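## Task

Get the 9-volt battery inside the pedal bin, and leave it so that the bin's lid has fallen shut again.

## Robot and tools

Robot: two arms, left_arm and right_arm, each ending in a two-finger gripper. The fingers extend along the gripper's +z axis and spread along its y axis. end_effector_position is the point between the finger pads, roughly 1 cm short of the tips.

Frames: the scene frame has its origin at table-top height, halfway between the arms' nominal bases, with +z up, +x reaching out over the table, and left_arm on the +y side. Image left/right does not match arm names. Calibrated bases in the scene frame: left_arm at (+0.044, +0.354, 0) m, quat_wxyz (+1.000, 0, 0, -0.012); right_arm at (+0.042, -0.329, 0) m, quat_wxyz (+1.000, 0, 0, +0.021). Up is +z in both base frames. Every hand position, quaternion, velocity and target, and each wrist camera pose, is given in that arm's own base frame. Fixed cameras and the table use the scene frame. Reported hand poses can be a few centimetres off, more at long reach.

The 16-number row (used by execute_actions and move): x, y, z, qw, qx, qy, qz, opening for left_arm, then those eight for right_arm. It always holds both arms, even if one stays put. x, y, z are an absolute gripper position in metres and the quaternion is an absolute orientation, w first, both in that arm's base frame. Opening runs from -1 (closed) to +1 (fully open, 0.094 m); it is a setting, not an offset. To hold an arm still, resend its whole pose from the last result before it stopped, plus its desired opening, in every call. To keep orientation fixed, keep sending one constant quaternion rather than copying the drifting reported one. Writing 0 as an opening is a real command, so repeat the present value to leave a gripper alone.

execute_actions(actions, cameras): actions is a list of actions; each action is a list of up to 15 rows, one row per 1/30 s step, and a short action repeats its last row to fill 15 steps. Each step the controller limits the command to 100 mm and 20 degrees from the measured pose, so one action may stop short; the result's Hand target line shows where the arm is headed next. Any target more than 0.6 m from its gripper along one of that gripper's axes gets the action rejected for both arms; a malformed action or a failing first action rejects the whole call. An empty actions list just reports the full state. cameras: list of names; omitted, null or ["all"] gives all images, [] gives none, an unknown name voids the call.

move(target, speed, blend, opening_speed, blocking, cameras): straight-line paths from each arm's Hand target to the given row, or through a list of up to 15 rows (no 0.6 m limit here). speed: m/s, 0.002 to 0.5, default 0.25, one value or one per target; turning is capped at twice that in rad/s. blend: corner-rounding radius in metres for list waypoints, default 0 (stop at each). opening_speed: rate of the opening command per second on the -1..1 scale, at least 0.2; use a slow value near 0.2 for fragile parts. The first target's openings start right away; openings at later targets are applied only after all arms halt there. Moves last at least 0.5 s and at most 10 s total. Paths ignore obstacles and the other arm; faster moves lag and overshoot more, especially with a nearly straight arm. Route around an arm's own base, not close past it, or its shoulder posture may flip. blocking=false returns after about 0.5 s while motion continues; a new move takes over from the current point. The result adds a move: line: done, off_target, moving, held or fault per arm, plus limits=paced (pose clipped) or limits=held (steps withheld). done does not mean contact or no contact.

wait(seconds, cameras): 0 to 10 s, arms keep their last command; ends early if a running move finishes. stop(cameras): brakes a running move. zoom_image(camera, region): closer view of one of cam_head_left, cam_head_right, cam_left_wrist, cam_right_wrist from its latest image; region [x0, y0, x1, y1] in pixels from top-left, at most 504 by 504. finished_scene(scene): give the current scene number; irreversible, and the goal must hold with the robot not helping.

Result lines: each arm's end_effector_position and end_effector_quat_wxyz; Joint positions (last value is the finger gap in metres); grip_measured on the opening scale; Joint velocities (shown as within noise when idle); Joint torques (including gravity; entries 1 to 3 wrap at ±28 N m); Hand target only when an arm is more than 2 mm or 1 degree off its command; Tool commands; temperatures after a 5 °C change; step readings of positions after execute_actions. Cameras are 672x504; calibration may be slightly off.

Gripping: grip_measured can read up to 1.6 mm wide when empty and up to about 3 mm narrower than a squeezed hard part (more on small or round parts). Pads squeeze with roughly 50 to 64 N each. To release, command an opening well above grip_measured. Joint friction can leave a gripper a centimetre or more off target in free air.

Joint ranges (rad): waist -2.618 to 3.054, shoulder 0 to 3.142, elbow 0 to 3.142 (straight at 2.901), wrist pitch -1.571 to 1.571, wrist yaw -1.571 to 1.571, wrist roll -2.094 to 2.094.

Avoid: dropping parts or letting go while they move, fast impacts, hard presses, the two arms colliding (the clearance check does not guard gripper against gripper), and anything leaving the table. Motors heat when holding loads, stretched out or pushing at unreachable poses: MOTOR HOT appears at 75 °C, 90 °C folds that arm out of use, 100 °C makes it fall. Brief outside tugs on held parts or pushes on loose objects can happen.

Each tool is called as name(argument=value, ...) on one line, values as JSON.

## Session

execute_actions(actions=[])

Scene clock: 0.00 s.
left_arm: end_effector_position=(+0.3825, +0.0022, +0.1424) grip_measured=+1.000 end_effector_quat_wxyz=(+0.680, -0.017, +0.733, +0.016) | right_arm: end_effector_position=(+0.3770, -0.0132, +0.1415) grip_measured=+1.000 end_effector_quat_wxyz=(+0.681, +0.045, +0.730, -0.051)
Joint positions: left_arm=[-0.034 1.548 0.237 1.235 -0.08 -0.006 0.094] | right_arm=[0.049 1.551 0.218 1.263 0.185 0 0.094]
Joint velocities: within noise
Joint torques (N m): no reading
Motor temperatures (°C): left_arm=[23 25 24 21 23 21 22] | right_arm=[21 22 25 21 19 22 23]
Heat: left arm: 25 °C; right arm: 25 °C.
Hand target: left_arm +0.3835, +0.0022, +0.1457; +0.683, -0.017, +0.730, +0.016 | right_arm +0.3783, -0.0132, +0.1469; +0.686, +0.046, +0.724, -0.050
Tool commands: left_gripper/opening=+1.0 right_gripper/opening=+1.0
camera_calibration:
cam_left_wrist: T_world_to_cam=[[0.0471504, -0.998309, 0.034005, -0.023513], [-0.379531, -0.0493944, -0.92386, 0.313278], [0.923977, 0.0306544, -0.381218, -0.1933], [0, 0, 0, 1]] pos_world=[0.298612, -0.00207361, 0.216535]
cam_right_wrist: T_world_to_cam=[[-0.172729, -0.984572, 0.0279806, 0.0425526], [-0.361301, 0.0369064, -0.931719, 0.306273], [0.916311, -0.171044, -0.362102, -0.190335], [0, 0, 0, 1]] pos_world=[0.292413, -0.00196305, 0.215249]

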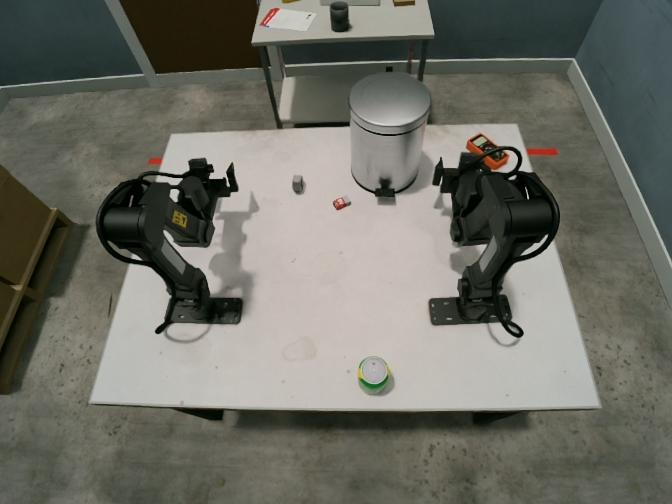

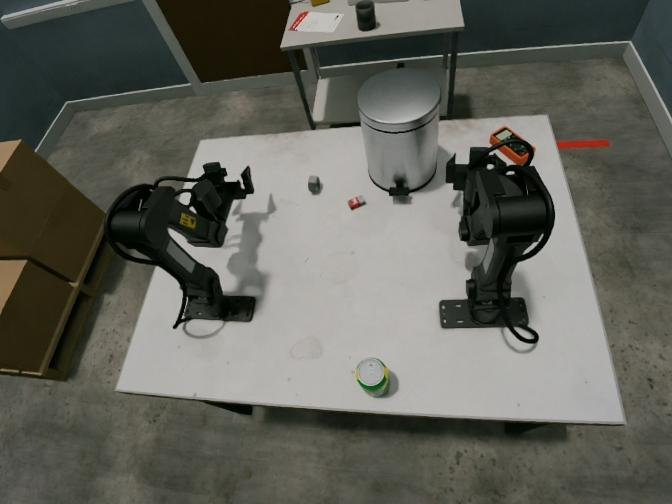

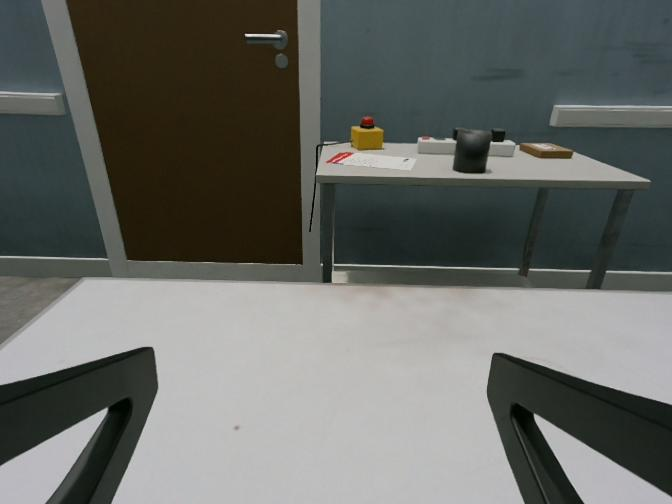

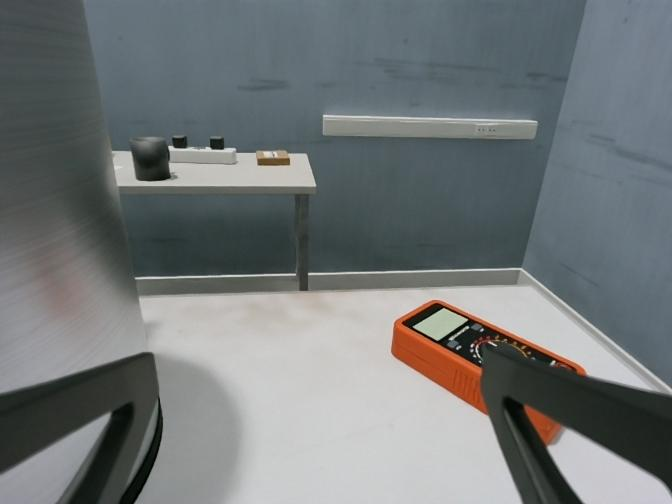

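zoom_image(camera="cam_head_left", region=[270, 140, 450, 240])

zoom_image(camera="cam_head_right", region=[290, 160, 420, 230])

Scaled by 2.800.

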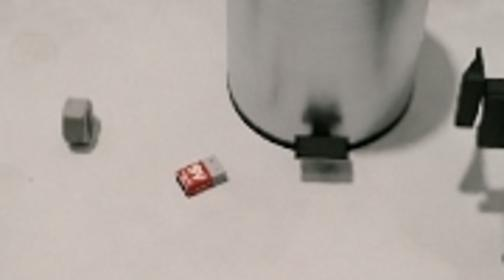

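Scaled by 3.877.

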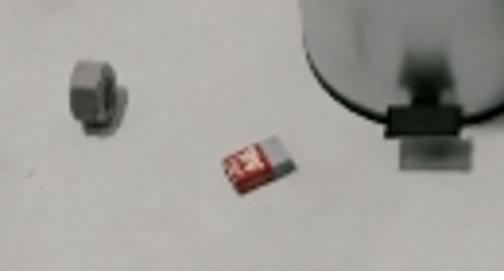

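move(target=[0.27,-0.24,0.20,0.340,0.427,0.820,-0.177,0.3,0.26,0.14,0.14,0.377,-0.161,0.910,0.067,-1])

Scene clock: 51.70 s.
left_arm: end_effector_position=(+0.2696, -0.2354, +0.1917) grip_measured=+0.302 end_effector_quat_wxyz=(+0.337, +0.419, +0.825, -0.172) | right_arm: end_effector_position=(+0.2571, +0.1353, +0.1296) grip_measured=-0.996 end_effector_quat_wxyz=(+0.370, -0.162, +0.913, +0.059)
Joint positions: left_arm=[-0.605 1.255 1.019 -0.588 0.234 0.243 0.061] | right_arm=[0.588 0.968 0.621 -0.471 0.175 0.167 0]
Joint torques (N m): left_arm=[-0.46 -3.89 8.98 1.37 0.23 0.12] | right_arm=[0.44 -1.7 8.31 1.33 0.01 0.08]
Motor temperatures (°C): left_arm=[22 25 26 26 23 21 22] | right_arm=[21 23 25 25 19 22 23]
Hand target: left_arm +0.2699, -0.2399, +0.2000; +0.340, +0.427, +0.819, -0.177 | right_arm +0.2600, +0.1399, +0.1400; +0.377, -0.161, +0.910, +0.067
Off the commanded pose: left_arm 0.009 m, 1 deg | right_arm 0.012 m, 1 deg.
move: off_target (right_arm)
camera_calibration:
cam_left_wrist: T_world_to_cam=[[-0.793855, -0.607516, 0.0267982, 0.0630099], [-0.55415, 0.704567, -0.443288, 0.436662], [0.250423, -0.366756, -0.895979, 0.123854], [0, 0, 0, 1]]
cam_right_wrist: T_world_to_cam=[[0.322183, -0.945421, 0.0487527, 0.0331583], [-0.838547, -0.308905, -0.448795, 0.353371], [0.439361, 0.103713, -0.892304, 0.0948025], [0, 0, 0, 1]]

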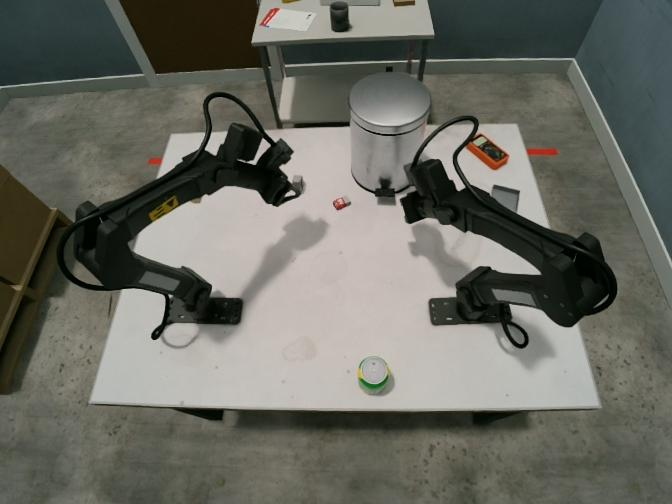

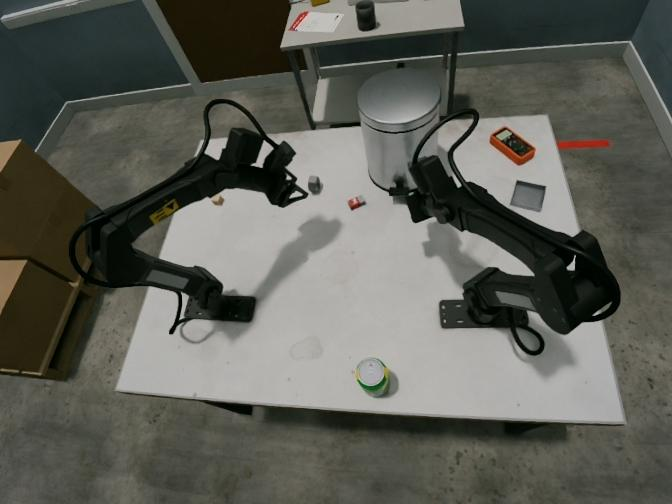

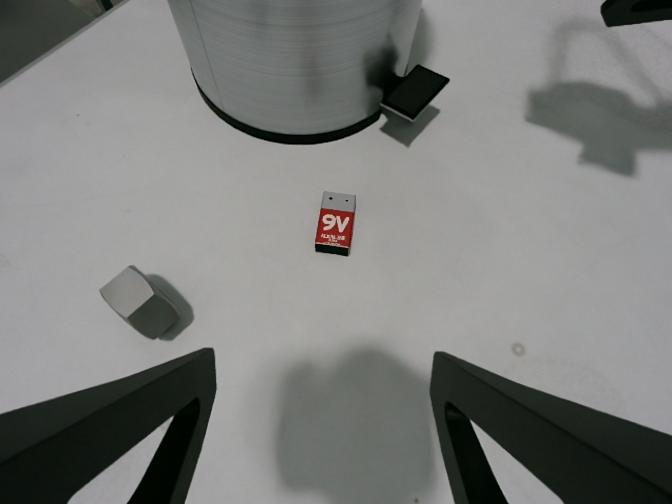

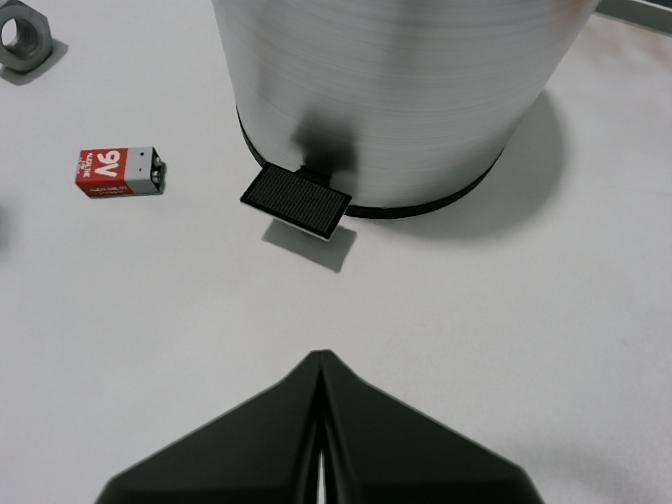

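move(target=[[0.347,-0.352,0.055,0.1142,0.4806,0.8671,-0.0633,0.3,0.357,0.190,0.11,0.383,0,0.924,0,-1]], speed=0.2, cameras=["cam_left_wrist","cam_right_wrist"])

Scene clock: 74.57 s.
left_arm: end_effector_position=(+0.3458, -0.3484, +0.0558) grip_measured=+0.302 end_effector_quat_wxyz=(+0.116, +0.483, +0.866, -0.064) | right_arm: end_effector_position=(+0.3495, +0.1849, +0.1013) grip_measured=-0.996 end_effector_quat_wxyz=(+0.370, -0.006, +0.929, -0.002)
Joint positions: left_arm=[-0.768 2.21 1.832 -0.933 0.064 0.241 0.061] | right_arm=[0.68 1.562 0.935 -0.31 0.447 0.518 0]
Joint torques (N m): left_arm=[-0.49 -11.23 8.06 0.69 0.02 -0.08] | right_arm=[0.46 -5.75 7.66 1.34 0.39 0.06]
Hand target: left_arm +0.3470, -0.3520, +0.0550; +0.115, +0.481, +0.867, -0.063 | right_arm +0.3567, +0.1898, +0.1102; +0.383, +0.000, +0.924, +0.000
Off the commanded pose: left_arm 0.004 m, 0 deg | right_arm 0.013 m, 2 deg.
move: off_target (right_arm)
camera_calibration:
cam_left_wrist: T_world_to_cam=[[-0.833155, -0.552957, 0.00960759, 0.0921109], [-0.551931, 0.832458, 0.0488374, 0.514627], [-0.0350029, 0.0353864, -0.998761, 0.186123], [0, 0, 0, 1]]
cam_right_wrist: T_world_to_cam=[[-0.00845197, -0.998895, 0.0462343, 0.177348], [-0.898405, -0.0127169, -0.438984, 0.398643], [0.439087, -0.0452474, -0.897304, 0.0519386], [0, 0, 0, 1]]
Images, in order: cam_left_wrist, cam_right_wrist.

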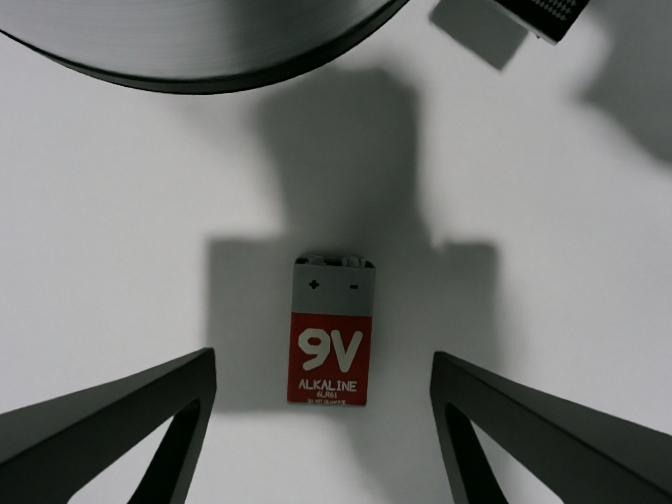

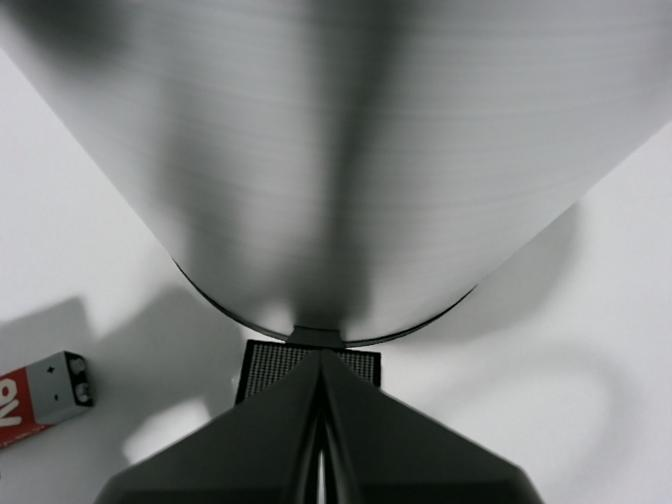

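move(target=[[0.346,-0.355,0.018,0.1142,0.4806,0.8671,-0.0633,0.3,0.365,0.190,0.095,0.383,0,0.924,0,-1]], speed=0.1, cameras=["cam_left_wrist","cam_right_wrist"])

Scene clock: 83.17 s.
left_arm: end_effector_position=(+0.3477, -0.3529, +0.0274) grip_measured=+0.302 end_effector_quat_wxyz=(+0.118, +0.482, +0.866, -0.064) | right_arm: end_effector_position=(+0.3572, +0.1886, +0.0917) grip_measured=-0.996 end_effector_quat_wxyz=(+0.372, -0.004, +0.928, -0.002)
Joint positions: left_arm=[-0.772 2.248 1.779 -0.839 0.062 0.236 0.061] | right_arm=[0.675 1.607 0.935 -0.258 0.447 0.516 0]
Joint torques (N m): left_arm=[-0.59 -11.62 5.12 0.97 0.01 -0.09] | right_arm=[-0.47 -5.86 6.22 1.52 0.27 -0.06]
Hand target: left_arm +0.3459, -0.3548, +0.0181; +0.114, +0.481, +0.867, -0.063 | right_arm +0.3648, +0.1899, +0.0951; +0.383, +0.000, +0.924, +0.000
Off the commanded pose: left_arm 0.010 m, 1 deg | right_arm 0.009 m, 1 deg.
move: done
camera_calibration:
cam_left_wrist: T_world_to_cam=[[-0.832382, -0.554134, 0.00867474, 0.090805], [-0.553227, 0.831744, 0.0462908, 0.521059], [-0.0328665, 0.0337326, -0.99889, 0.156564], [0, 0, 0, 1]]
cam_right_wrist: T_world_to_cam=[[-0.0115683, -0.998967, 0.0439553, 0.182929], [-0.89599, -0.0091597, -0.44398, 0.400234], [0.443924, -0.0445196, -0.894958, 0.0380607], [0, 0, 0, 1]]
Images, in order: cam_left_wrist, cam_right_wrist.

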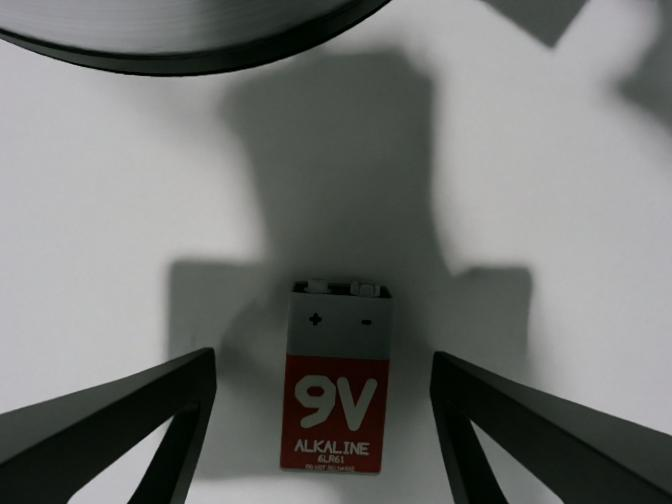

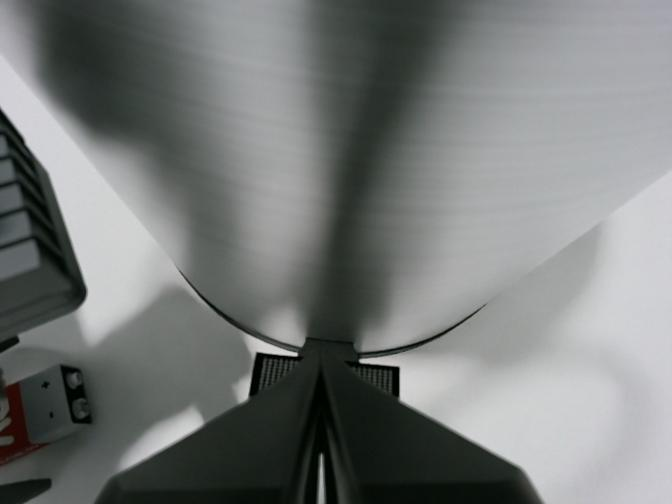

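move(target=[0.344,-0.3562,0.017,0.1142,0.4806,0.8671,-0.0633,-0.58,0.365,0.190,0.095,0.383,0,0.924,0,-1], opening_speed=0.5, cameras=["cam_left_wrist"])

Scene clock: 90.70 s.
left_arm: end_effector_position=(+0.3468, -0.3557, +0.0277) grip_measured=-0.463 end_effector_quat_wxyz=(+0.120, +0.482, +0.865, -0.065) | right_arm: end_effector_position=(+0.3572, +0.1886, +0.0917) grip_measured=-0.996 end_effector_quat_wxyz=(+0.372, -0.004, +0.928, -0.002)
Joint positions: left_arm=[-0.778 2.248 1.779 -0.833 0.061 0.231 0.025] | right_arm=[0.675 1.607 0.935 -0.258 0.447 0.516 0]
Joint torques (N m): left_arm=[-0.58 -11.75 4.66 0.98 0.03 -0.09] | right_arm=[-0.47 -5.89 6.23 1.52 0.28 -0.07]
Hand target: left_arm +0.3439, -0.3561, +0.0172; +0.114, +0.481, +0.867, -0.063 | right_arm +0.3648, +0.1899, +0.0951; +0.383, +0.000, +0.924, +0.000
Off the commanded pose: left_arm 0.011 m, 1 deg | right_arm 0.009 m, 1 deg.
move: off_target (left_arm)
camera_calibration:
cam_left_wrist: T_world_to_cam=[[-0.83277, -0.553564, 0.0077426, 0.0888594], [-0.552852, 0.832272, 0.0409576, 0.52308], [-0.0291166, 0.0298278, -0.999131, 0.154305], [0, 0, 0, 1]]
Images, in order: cam_left_wrist.

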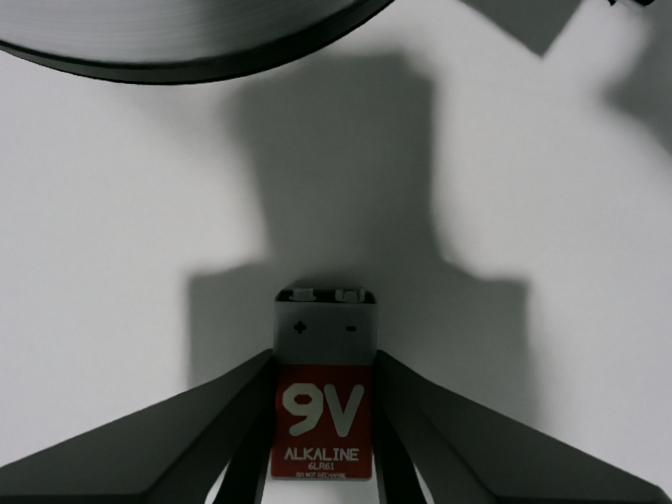

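move(target=[[0.29,-0.26,0.18,0.2,0.43,0.865,-0.09,-0.58,0.363,0.189,0.075,0.383,0,0.924,0,-1],[0.28,-0.24,0.37,0.354,0.3536,0.8537,-0.1466,-0.58,0.353,0.189,0.008,0.383,0,0.924,0,-1]], speed=0.2, blend=[0.03,0])

Scene clock: 100.83 s.
left_arm: end_effector_position=(+0.2803, -0.2428, +0.3604) grip_measured=-0.464 end_effector_quat_wxyz=(+0.345, +0.361, +0.855, -0.142) | right_arm: end_effector_position=(+0.3654, +0.1922, +0.0331) grip_measured=-0.996 end_effector_quat_wxyz=(+0.418, +0.014, +0.908, +0.008)
Joint positions: left_arm=[-0.68 1.506 1.943 -1.246 0.076 0.09 0.025] | right_arm=[0.692 1.769 0.755 0.178 0.505 0.525 0]
Joint torques (N m): left_arm=[0.57 -6.17 7.17 1.48 0.07 -0.08] | right_arm=[0.02 -5.03 3.26 1.09 -0.23 0.07]
Hand target: left_arm +0.2799, -0.2399, +0.3699; +0.354, +0.354, +0.853, -0.147 | right_arm +0.3521, +0.1883, +0.0091; +0.383, +0.001, +0.924, +0.000
Off the commanded pose: left_arm 0.010 m, 1 deg | right_arm 0.028 m, 5 deg.
move: off_target (right_arm)
camera_calibration:
cam_left_wrist: T_world_to_cam=[[-0.698826, -0.715064, 0.0180607, 0.0129534], [-0.650023, 0.624319, -0.433239, 0.52632], [0.298518, -0.314499, -0.901098, 0.27067], [0, 0, 0, 1]]
cam_right_wrist: T_world_to_cam=[[-0.0408828, -0.999118, 0.00961036, 0.201083], [-0.846636, 0.0295324, -0.531352, 0.359065], [0.530599, -0.0298596, -0.847097, -0.0539348], [0, 0, 0, 1]]

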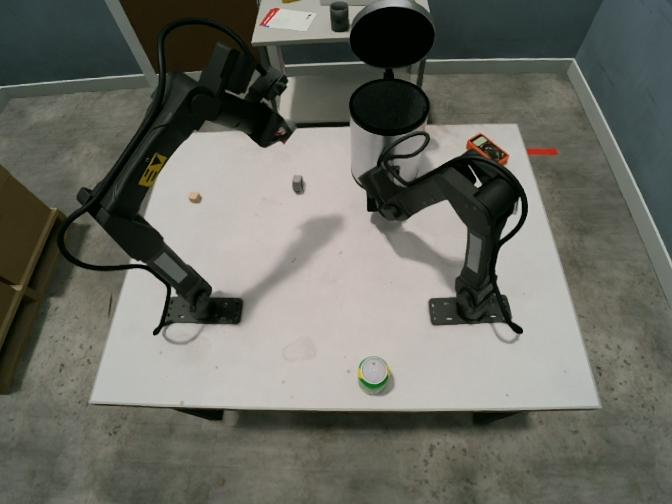

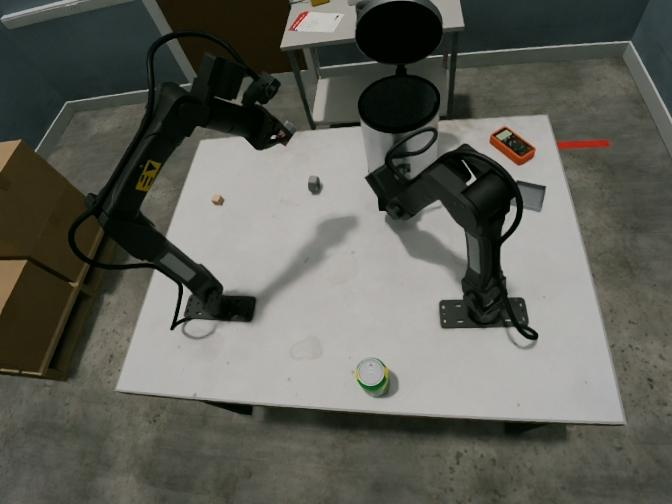

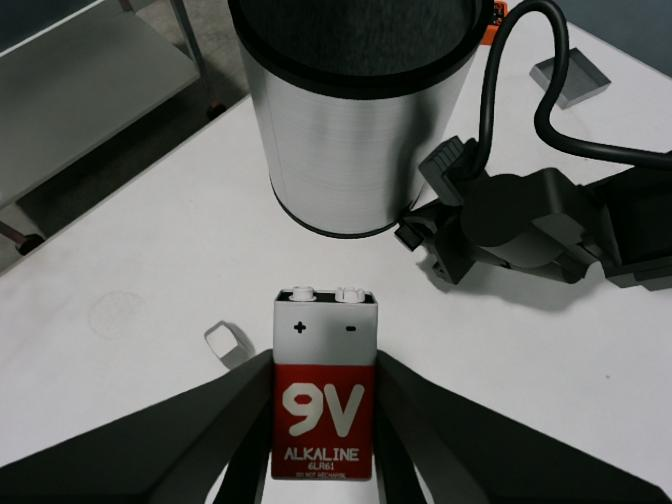

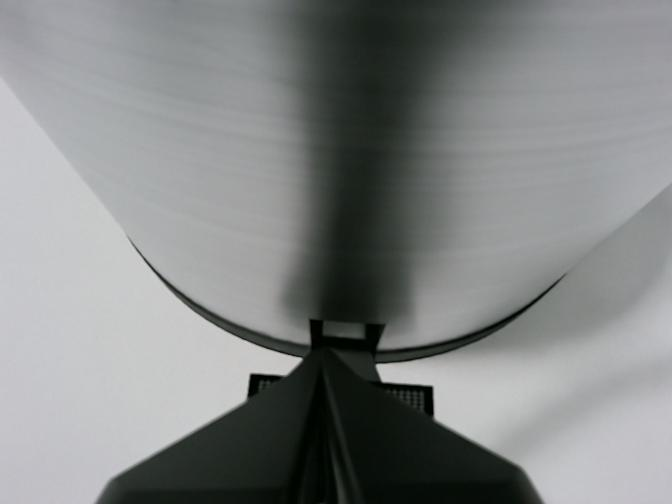

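move(target=[[0.455,-0.443,0.37,0.354,0.3536,0.8537,-0.1466,-0.58,0.353,0.189,0.008,0.383,0,0.924,0,-1]], speed=0.25)

Scene clock: 133.13 s.
left_arm: end_effector_position=(+0.4523, -0.4370, +0.3622) grip_measured=-0.464 end_effector_quat_wxyz=(+0.502, +0.324, +0.775, -0.203) | right_arm: end_effector_position=(+0.3654, +0.1922, +0.0331) grip_measured=-0.996 end_effector_quat_wxyz=(+0.418, +0.014, +0.908, +0.008)
Joint positions: left_arm=[-0.766 2.375 2.838 -0.889 0.014 0.017 0.025] | right_arm=[0.692 1.769 0.755 0.178 0.505 0.525 0]
Joint torques (N m): left_arm=[-0.55 -12.27 7.87 2.11 -0.03 -0.09] | right_arm=[0.02 -5.03 3.28 1.1 -0.18 0.07]
Hand target: left_arm +0.4540, -0.4420, +0.3694; +0.516, +0.317, +0.767, -0.210 | right_arm +0.3521, +0.1883, +0.0091; +0.383, +0.001, +0.924, +0.000
Off the commanded pose: left_arm 0.010 m, 21 deg; orientation clipped | right_arm 0.028 m, 5 deg.
elbow stopped short (left arm): the move would have taken joint 3 (elbow) straighter than the controller allows.
move: off_target (left_arm, right_arm); limits=paced
camera_calibration:
cam_left_wrist: T_world_to_cam=[[-0.697997, -0.715776, 0.0215784, -0.00772467], [-0.494627, 0.460113, -0.73732, 0.728244], [0.517827, -0.52532, -0.675199, -0.113296], [0, 0, 0, 1]]
cam_right_wrist: T_world_to_cam=[[-0.0408828, -0.999118, 0.00961036, 0.201083], [-0.846636, 0.0295324, -0.531352, 0.359065], [0.530599, -0.0298596, -0.847097, -0.0539348], [0, 0, 0, 1]]

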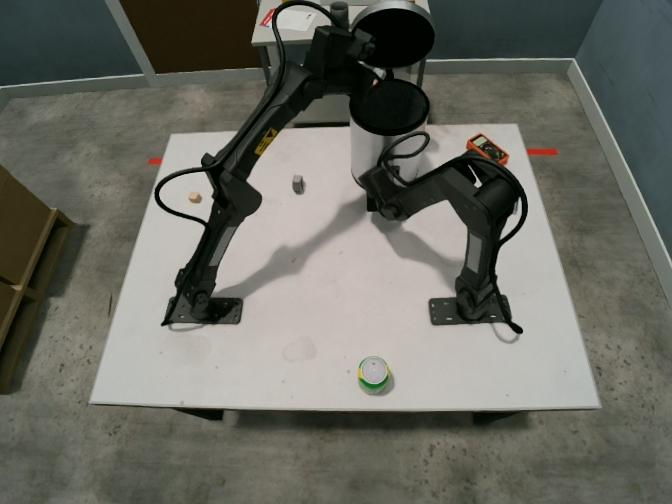

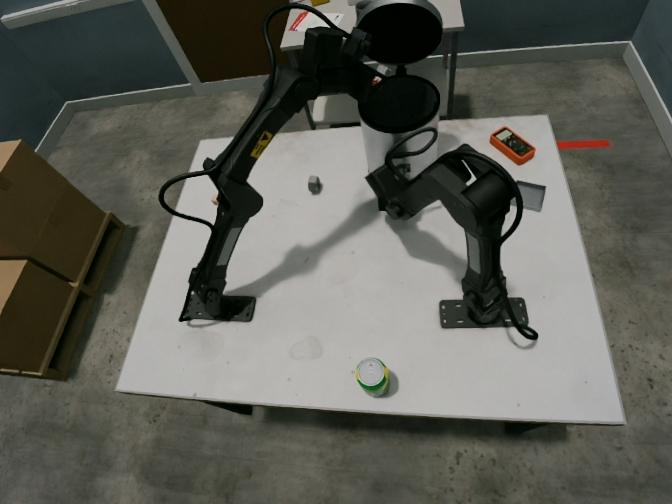

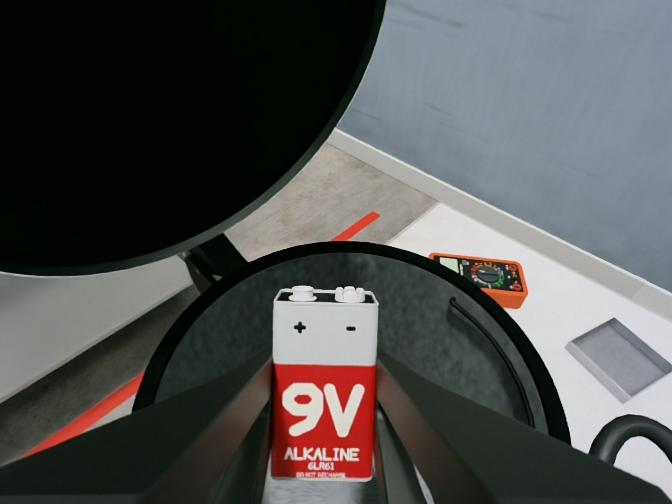

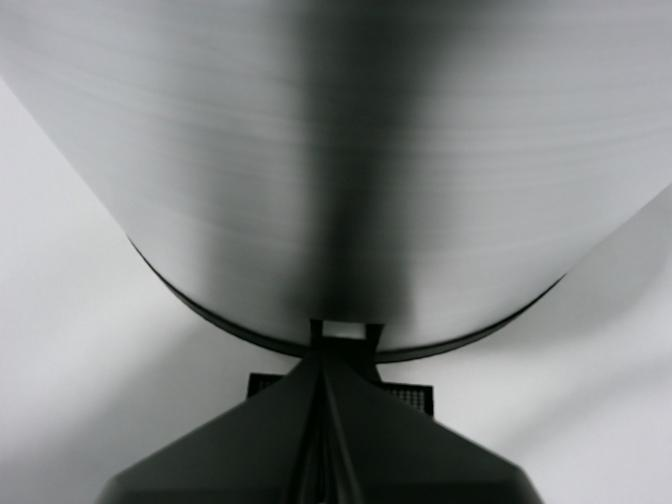

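move(target=[[0.462,-0.458,0.285,0.354,0.3536,0.8537,-0.1466,-0.58,0.353,0.189,0.008,0.383,0,0.924,0,-1]], speed=0.12)

Scene clock: 145.40 s.
left_arm: end_effector_position=(+0.4618, -0.4533, +0.2855) grip_measured=-0.464 end_effector_quat_wxyz=(+0.443, +0.339, +0.810, -0.181) | right_arm: end_effector_position=(+0.3654, +0.1922, +0.0331) grip_measured=-0.996 end_effector_quat_wxyz=(+0.418, +0.014, +0.908, +0.008)
Joint positions: left_arm=[-0.776 2.486 2.838 -0.926 0.007 0.013 0.025] | right_arm=[0.692 1.769 0.755 0.178 0.505 0.525 0]
Joint torques (N m): left_arm=[-0.65 -13.05 8.05 1.74 -0.04 -0.08] | right_arm=[-0.05 -5.03 3.25 1.1 -0.17 0.07]
Hand target: left_arm +0.4615, -0.4574, +0.2845; +0.445, +0.336, +0.810, -0.183 | right_arm +0.3521, +0.1883, +0.0091; +0.383, +0.001, +0.924, +0.000
Off the commanded pose: left_arm 0.005 m, 12 deg | right_arm 0.028 m, 5 deg.
elbow stopped short (left arm): the move would have taken joint 3 (elbow) straighter than the controller allows.
move: off_target (left_arm, right_arm)
camera_calibration:
cam_left_wrist: T_world_to_cam=[[-0.696836, -0.716878, 0.022473, -0.0124288], [-0.567031, 0.531451, -0.629313, 0.71885], [0.439198, -0.451271, -0.776827, -0.0796874], [0, 0, 0, 1]]
cam_right_wrist: T_world_to_cam=[[-0.0408828, -0.999118, 0.00961036, 0.201083], [-0.846636, 0.0295324, -0.531352, 0.359065], [0.530599, -0.0298596, -0.847097, -0.0539348], [0, 0, 0, 1]]

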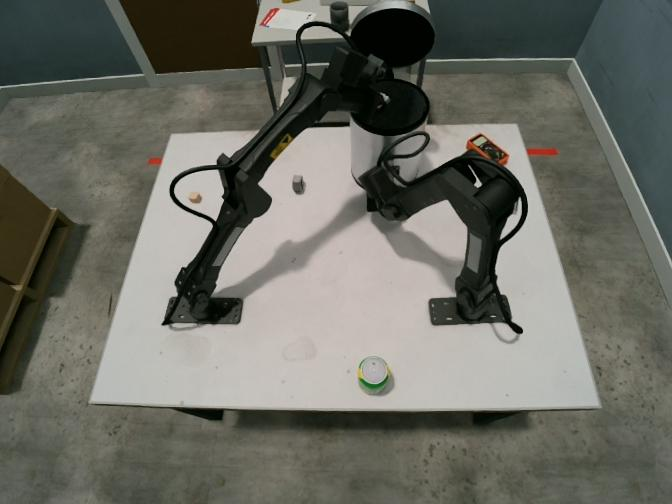

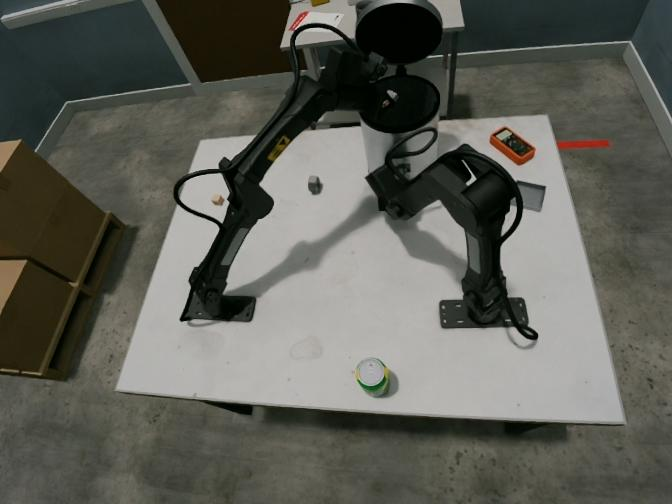

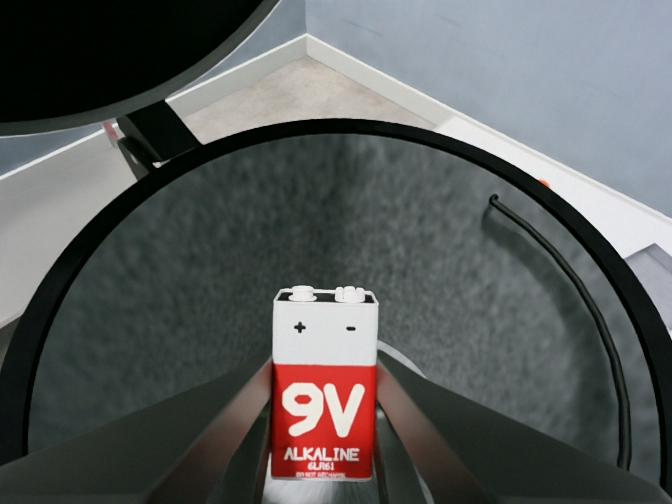

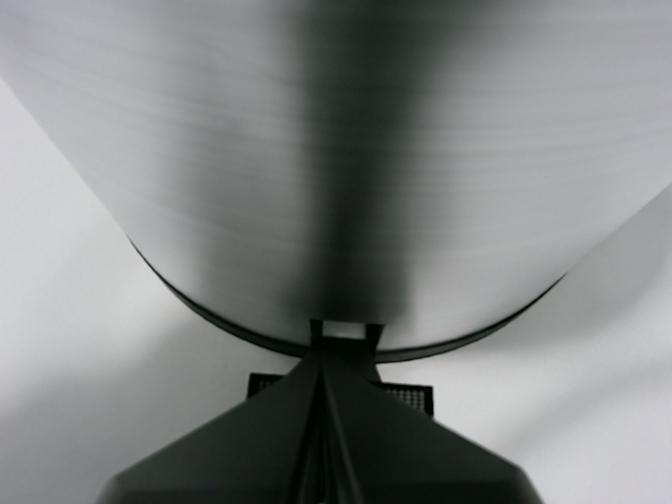

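move(target=[[0.465,-0.462,0.258,0.354,0.3536,0.8537,-0.1466,-0.58,0.353,0.189,0.008,0.383,0,0.924,0,-1]], speed=0.12, cameras=["cam_left_wrist"])

zoom_image(camera="cam_left_wrist", region=[170, 204, 672, 504])

Scene clock: 153.27 s.
left_arm: end_effector_position=(+0.4648, -0.4560, +0.2649) grip_measured=-0.464 end_effector_quat_wxyz=(+0.428, +0.342, +0.819, -0.174) | right_arm: end_effector_position=(+0.3654, +0.1922, +0.0331) grip_measured=-0.996 end_effector_quat_wxyz=(+0.418, +0.014, +0.908, +0.008)
Joint positions: left_arm=[-0.776 2.516 2.838 -0.932 0.006 0.012 0.025] | right_arm=[0.692 1.769 0.755 0.178 0.505 0.526 0]
Joint torques (N m): left_arm=[-0.72 -12.52 8.16 1.67 -0.04 -0.1] | right_arm=[-0.01 -5.08 3.28 1.08 -0.18 0.06]
Hand target: left_arm +0.4644, -0.4613, +0.2577; +0.425, +0.340, +0.821, -0.175 | right_arm +0.3521, +0.1883, +0.0091; +0.383, +0.001, +0.924, +0.000
Off the commanded pose: left_arm 0.009 m, 10 deg | right_arm 0.028 m, 5 deg.
elbow stopped short (left arm): the move would have taken joint 3 (elbow) straighter than the controller allows.
move: off_target (left_arm, right_arm)
camera_calibration:
cam_left_wrist: T_world_to_cam=[[-0.695264, -0.718409, 0.0222569, -0.0131519], [-0.583848, 0.546436, -0.600442, 0.716015], [0.419201, -0.43046, -0.799359, -0.0734933], [0, 0, 0, 1]]
Images, in order: cam_left_wrist.

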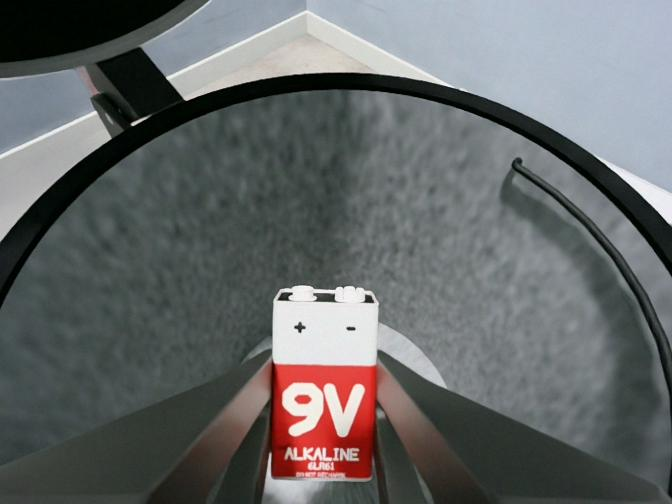

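Scaled by 1.004.

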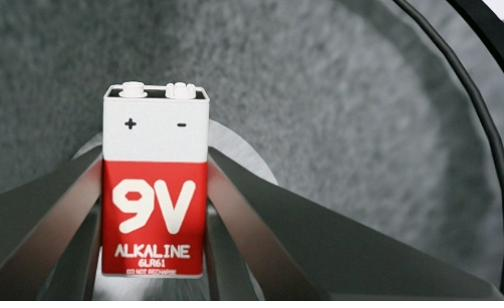

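Release.

move(target=[[0.465,-0.462,0.258,0.354,0.3536,0.8537,-0.1466,0.1,0.353,0.189,0.008,0.383,0,0.924,0,-1]], cameras=["cam_left_wrist"])

move(target=[[0.455,-0.44,0.34,0.43,0.34,0.82,-0.175,0.1,0.353,0.189,0.008,0.383,0,0.924,0,-1],[0.28,-0.22,0.37,0.354,0.3536,0.8537,-0.1466,0.1,0.353,0.189,0.008,0.383,0,0.924,0,-1],[0.28,-0.22,0.37,0.354,0.3536,0.8537,-0.1466,0.1,0.352,0.19,0.09,0.383,0,0.924,0,-1],[0.28,-0.22,0.37,0.354,0.3536,0.8537,-0.1466,0.1,0.312,0.175,0.12,0.383,0,0.924,0,-1]], speed=[0.2,0.25,0.06,0.15], blend=[0.02,0,0.01,0])

Scene clock: 159.73 s.
Off the commanded pose: left_arm 0.010 m, 10 deg | right_arm 0.028 m, 5 deg.
elbow stopped short (left arm): the move would have taken joint 3 (elbow) straighter than the controller allows.
move: off_target (left_arm, right_arm)
camera_calibration:
cam_left_wrist: T_world_to_cam=[[-0.694854, -0.718776, 0.0232281, -0.0138013], [-0.582635, 0.543722, -0.604072, 0.7163], [0.421563, -0.433275, -0.796591, -0.0757783], [0, 0, 0, 1]]
Images, in order: cam_left_wrist.

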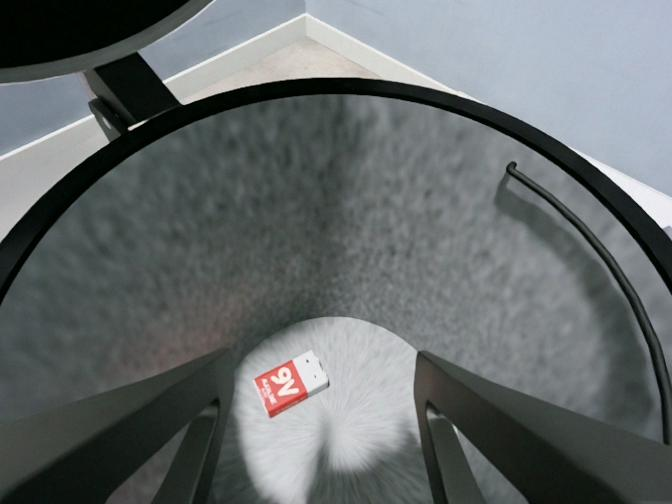

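Scene clock: 163.90 s.
left_arm: end_effector_position=(+0.2821, -0.2218, +0.3758) grip_measured=+0.098 end_effector_quat_wxyz=(+0.364, +0.349, +0.851, -0.148) | right_arm: end_effector_position=(+0.3147, +0.1789, +0.1174) grip_measured=-0.996 end_effector_quat_wxyz=(+0.379, -0.003, +0.925, +0.005)
Joint positions: left_arm=[-0.61 1.464 1.946 -1.253 0.118 0.118 0.052] | right_arm=[0.746 1.411 0.856 -0.383 0.486 0.577 0]
Joint torques (N m): left_arm=[0.38 -5.18 4.33 1.45 0.15 0.12] | right_arm=[0.39 -6.58 5.07 1.15 0.4 0.05]
Hand target: left_arm +0.2800, -0.2201, +0.3701; +0.354, +0.353, +0.853, -0.147 | right_arm +0.3121, +0.1750, +0.1199; +0.383, +0.000, +0.924, +0.000
Off the commanded pose: left_arm 0.006 m, 1 deg | right_arm 0.005 m, 1 deg.
elbow stopped short (left arm): the move would have taken joint 3 (elbow) straighter than the controller allows.
move: done
camera_calibration:
cam_left_wrist: T_world_to_cam=[[-0.685019, -0.728163, 0.0229679, 0.0203105], [-0.649574, 0.596204, -0.471799, 0.529225], [0.329853, -0.33811, -0.881407, 0.269077], [0, 0, 0, 1]]
cam_right_wrist: T_world_to_cam=[[-0.00836864, -0.999515, 0.0300069, 0.172367], [-0.88966, -0.00625837, -0.45658, 0.372466], [0.456547, -0.0305169, -0.889176, 0.0723481], [0, 0, 0, 1]]

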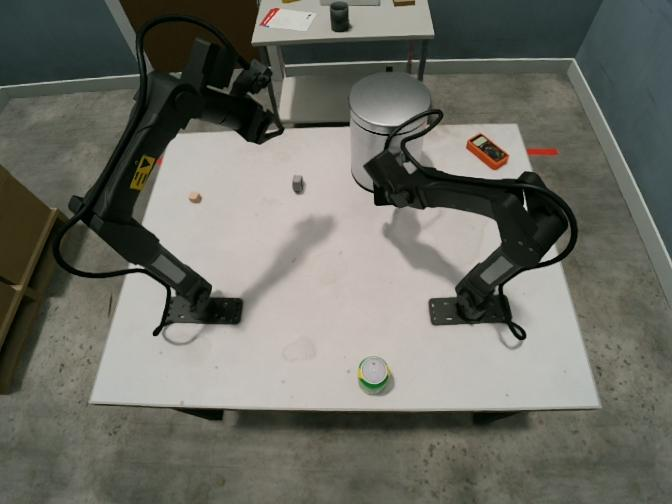

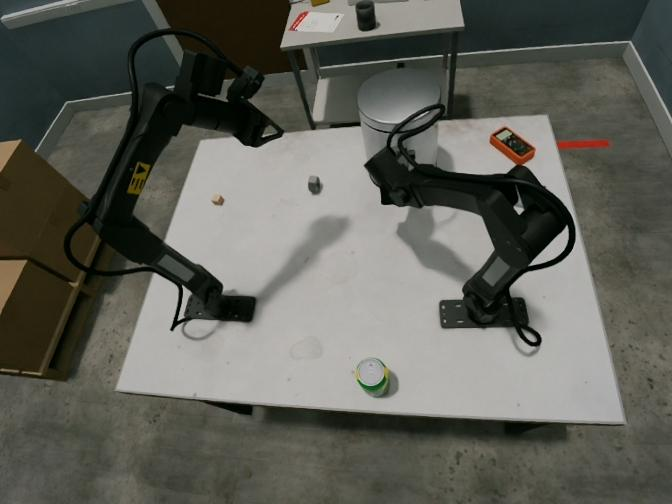

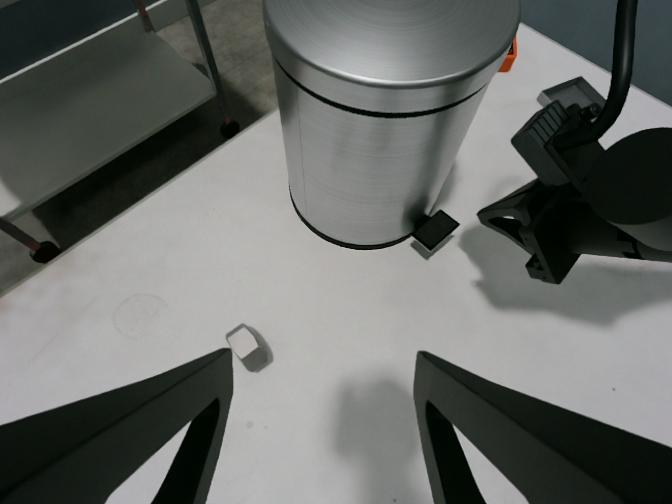

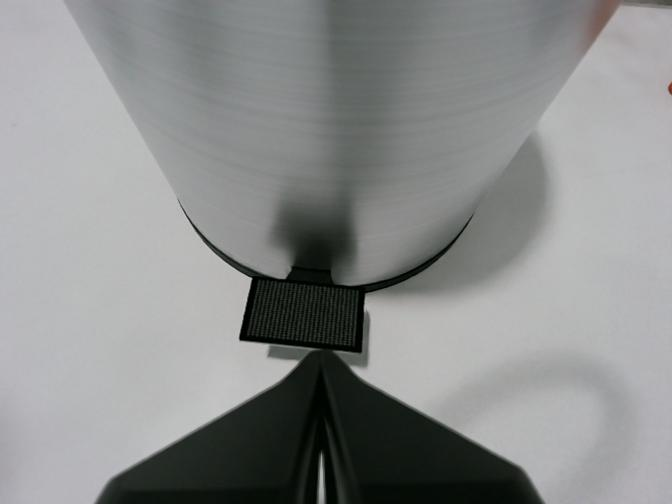

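finished_scene(scene=2)

The scene is finished: the task was done.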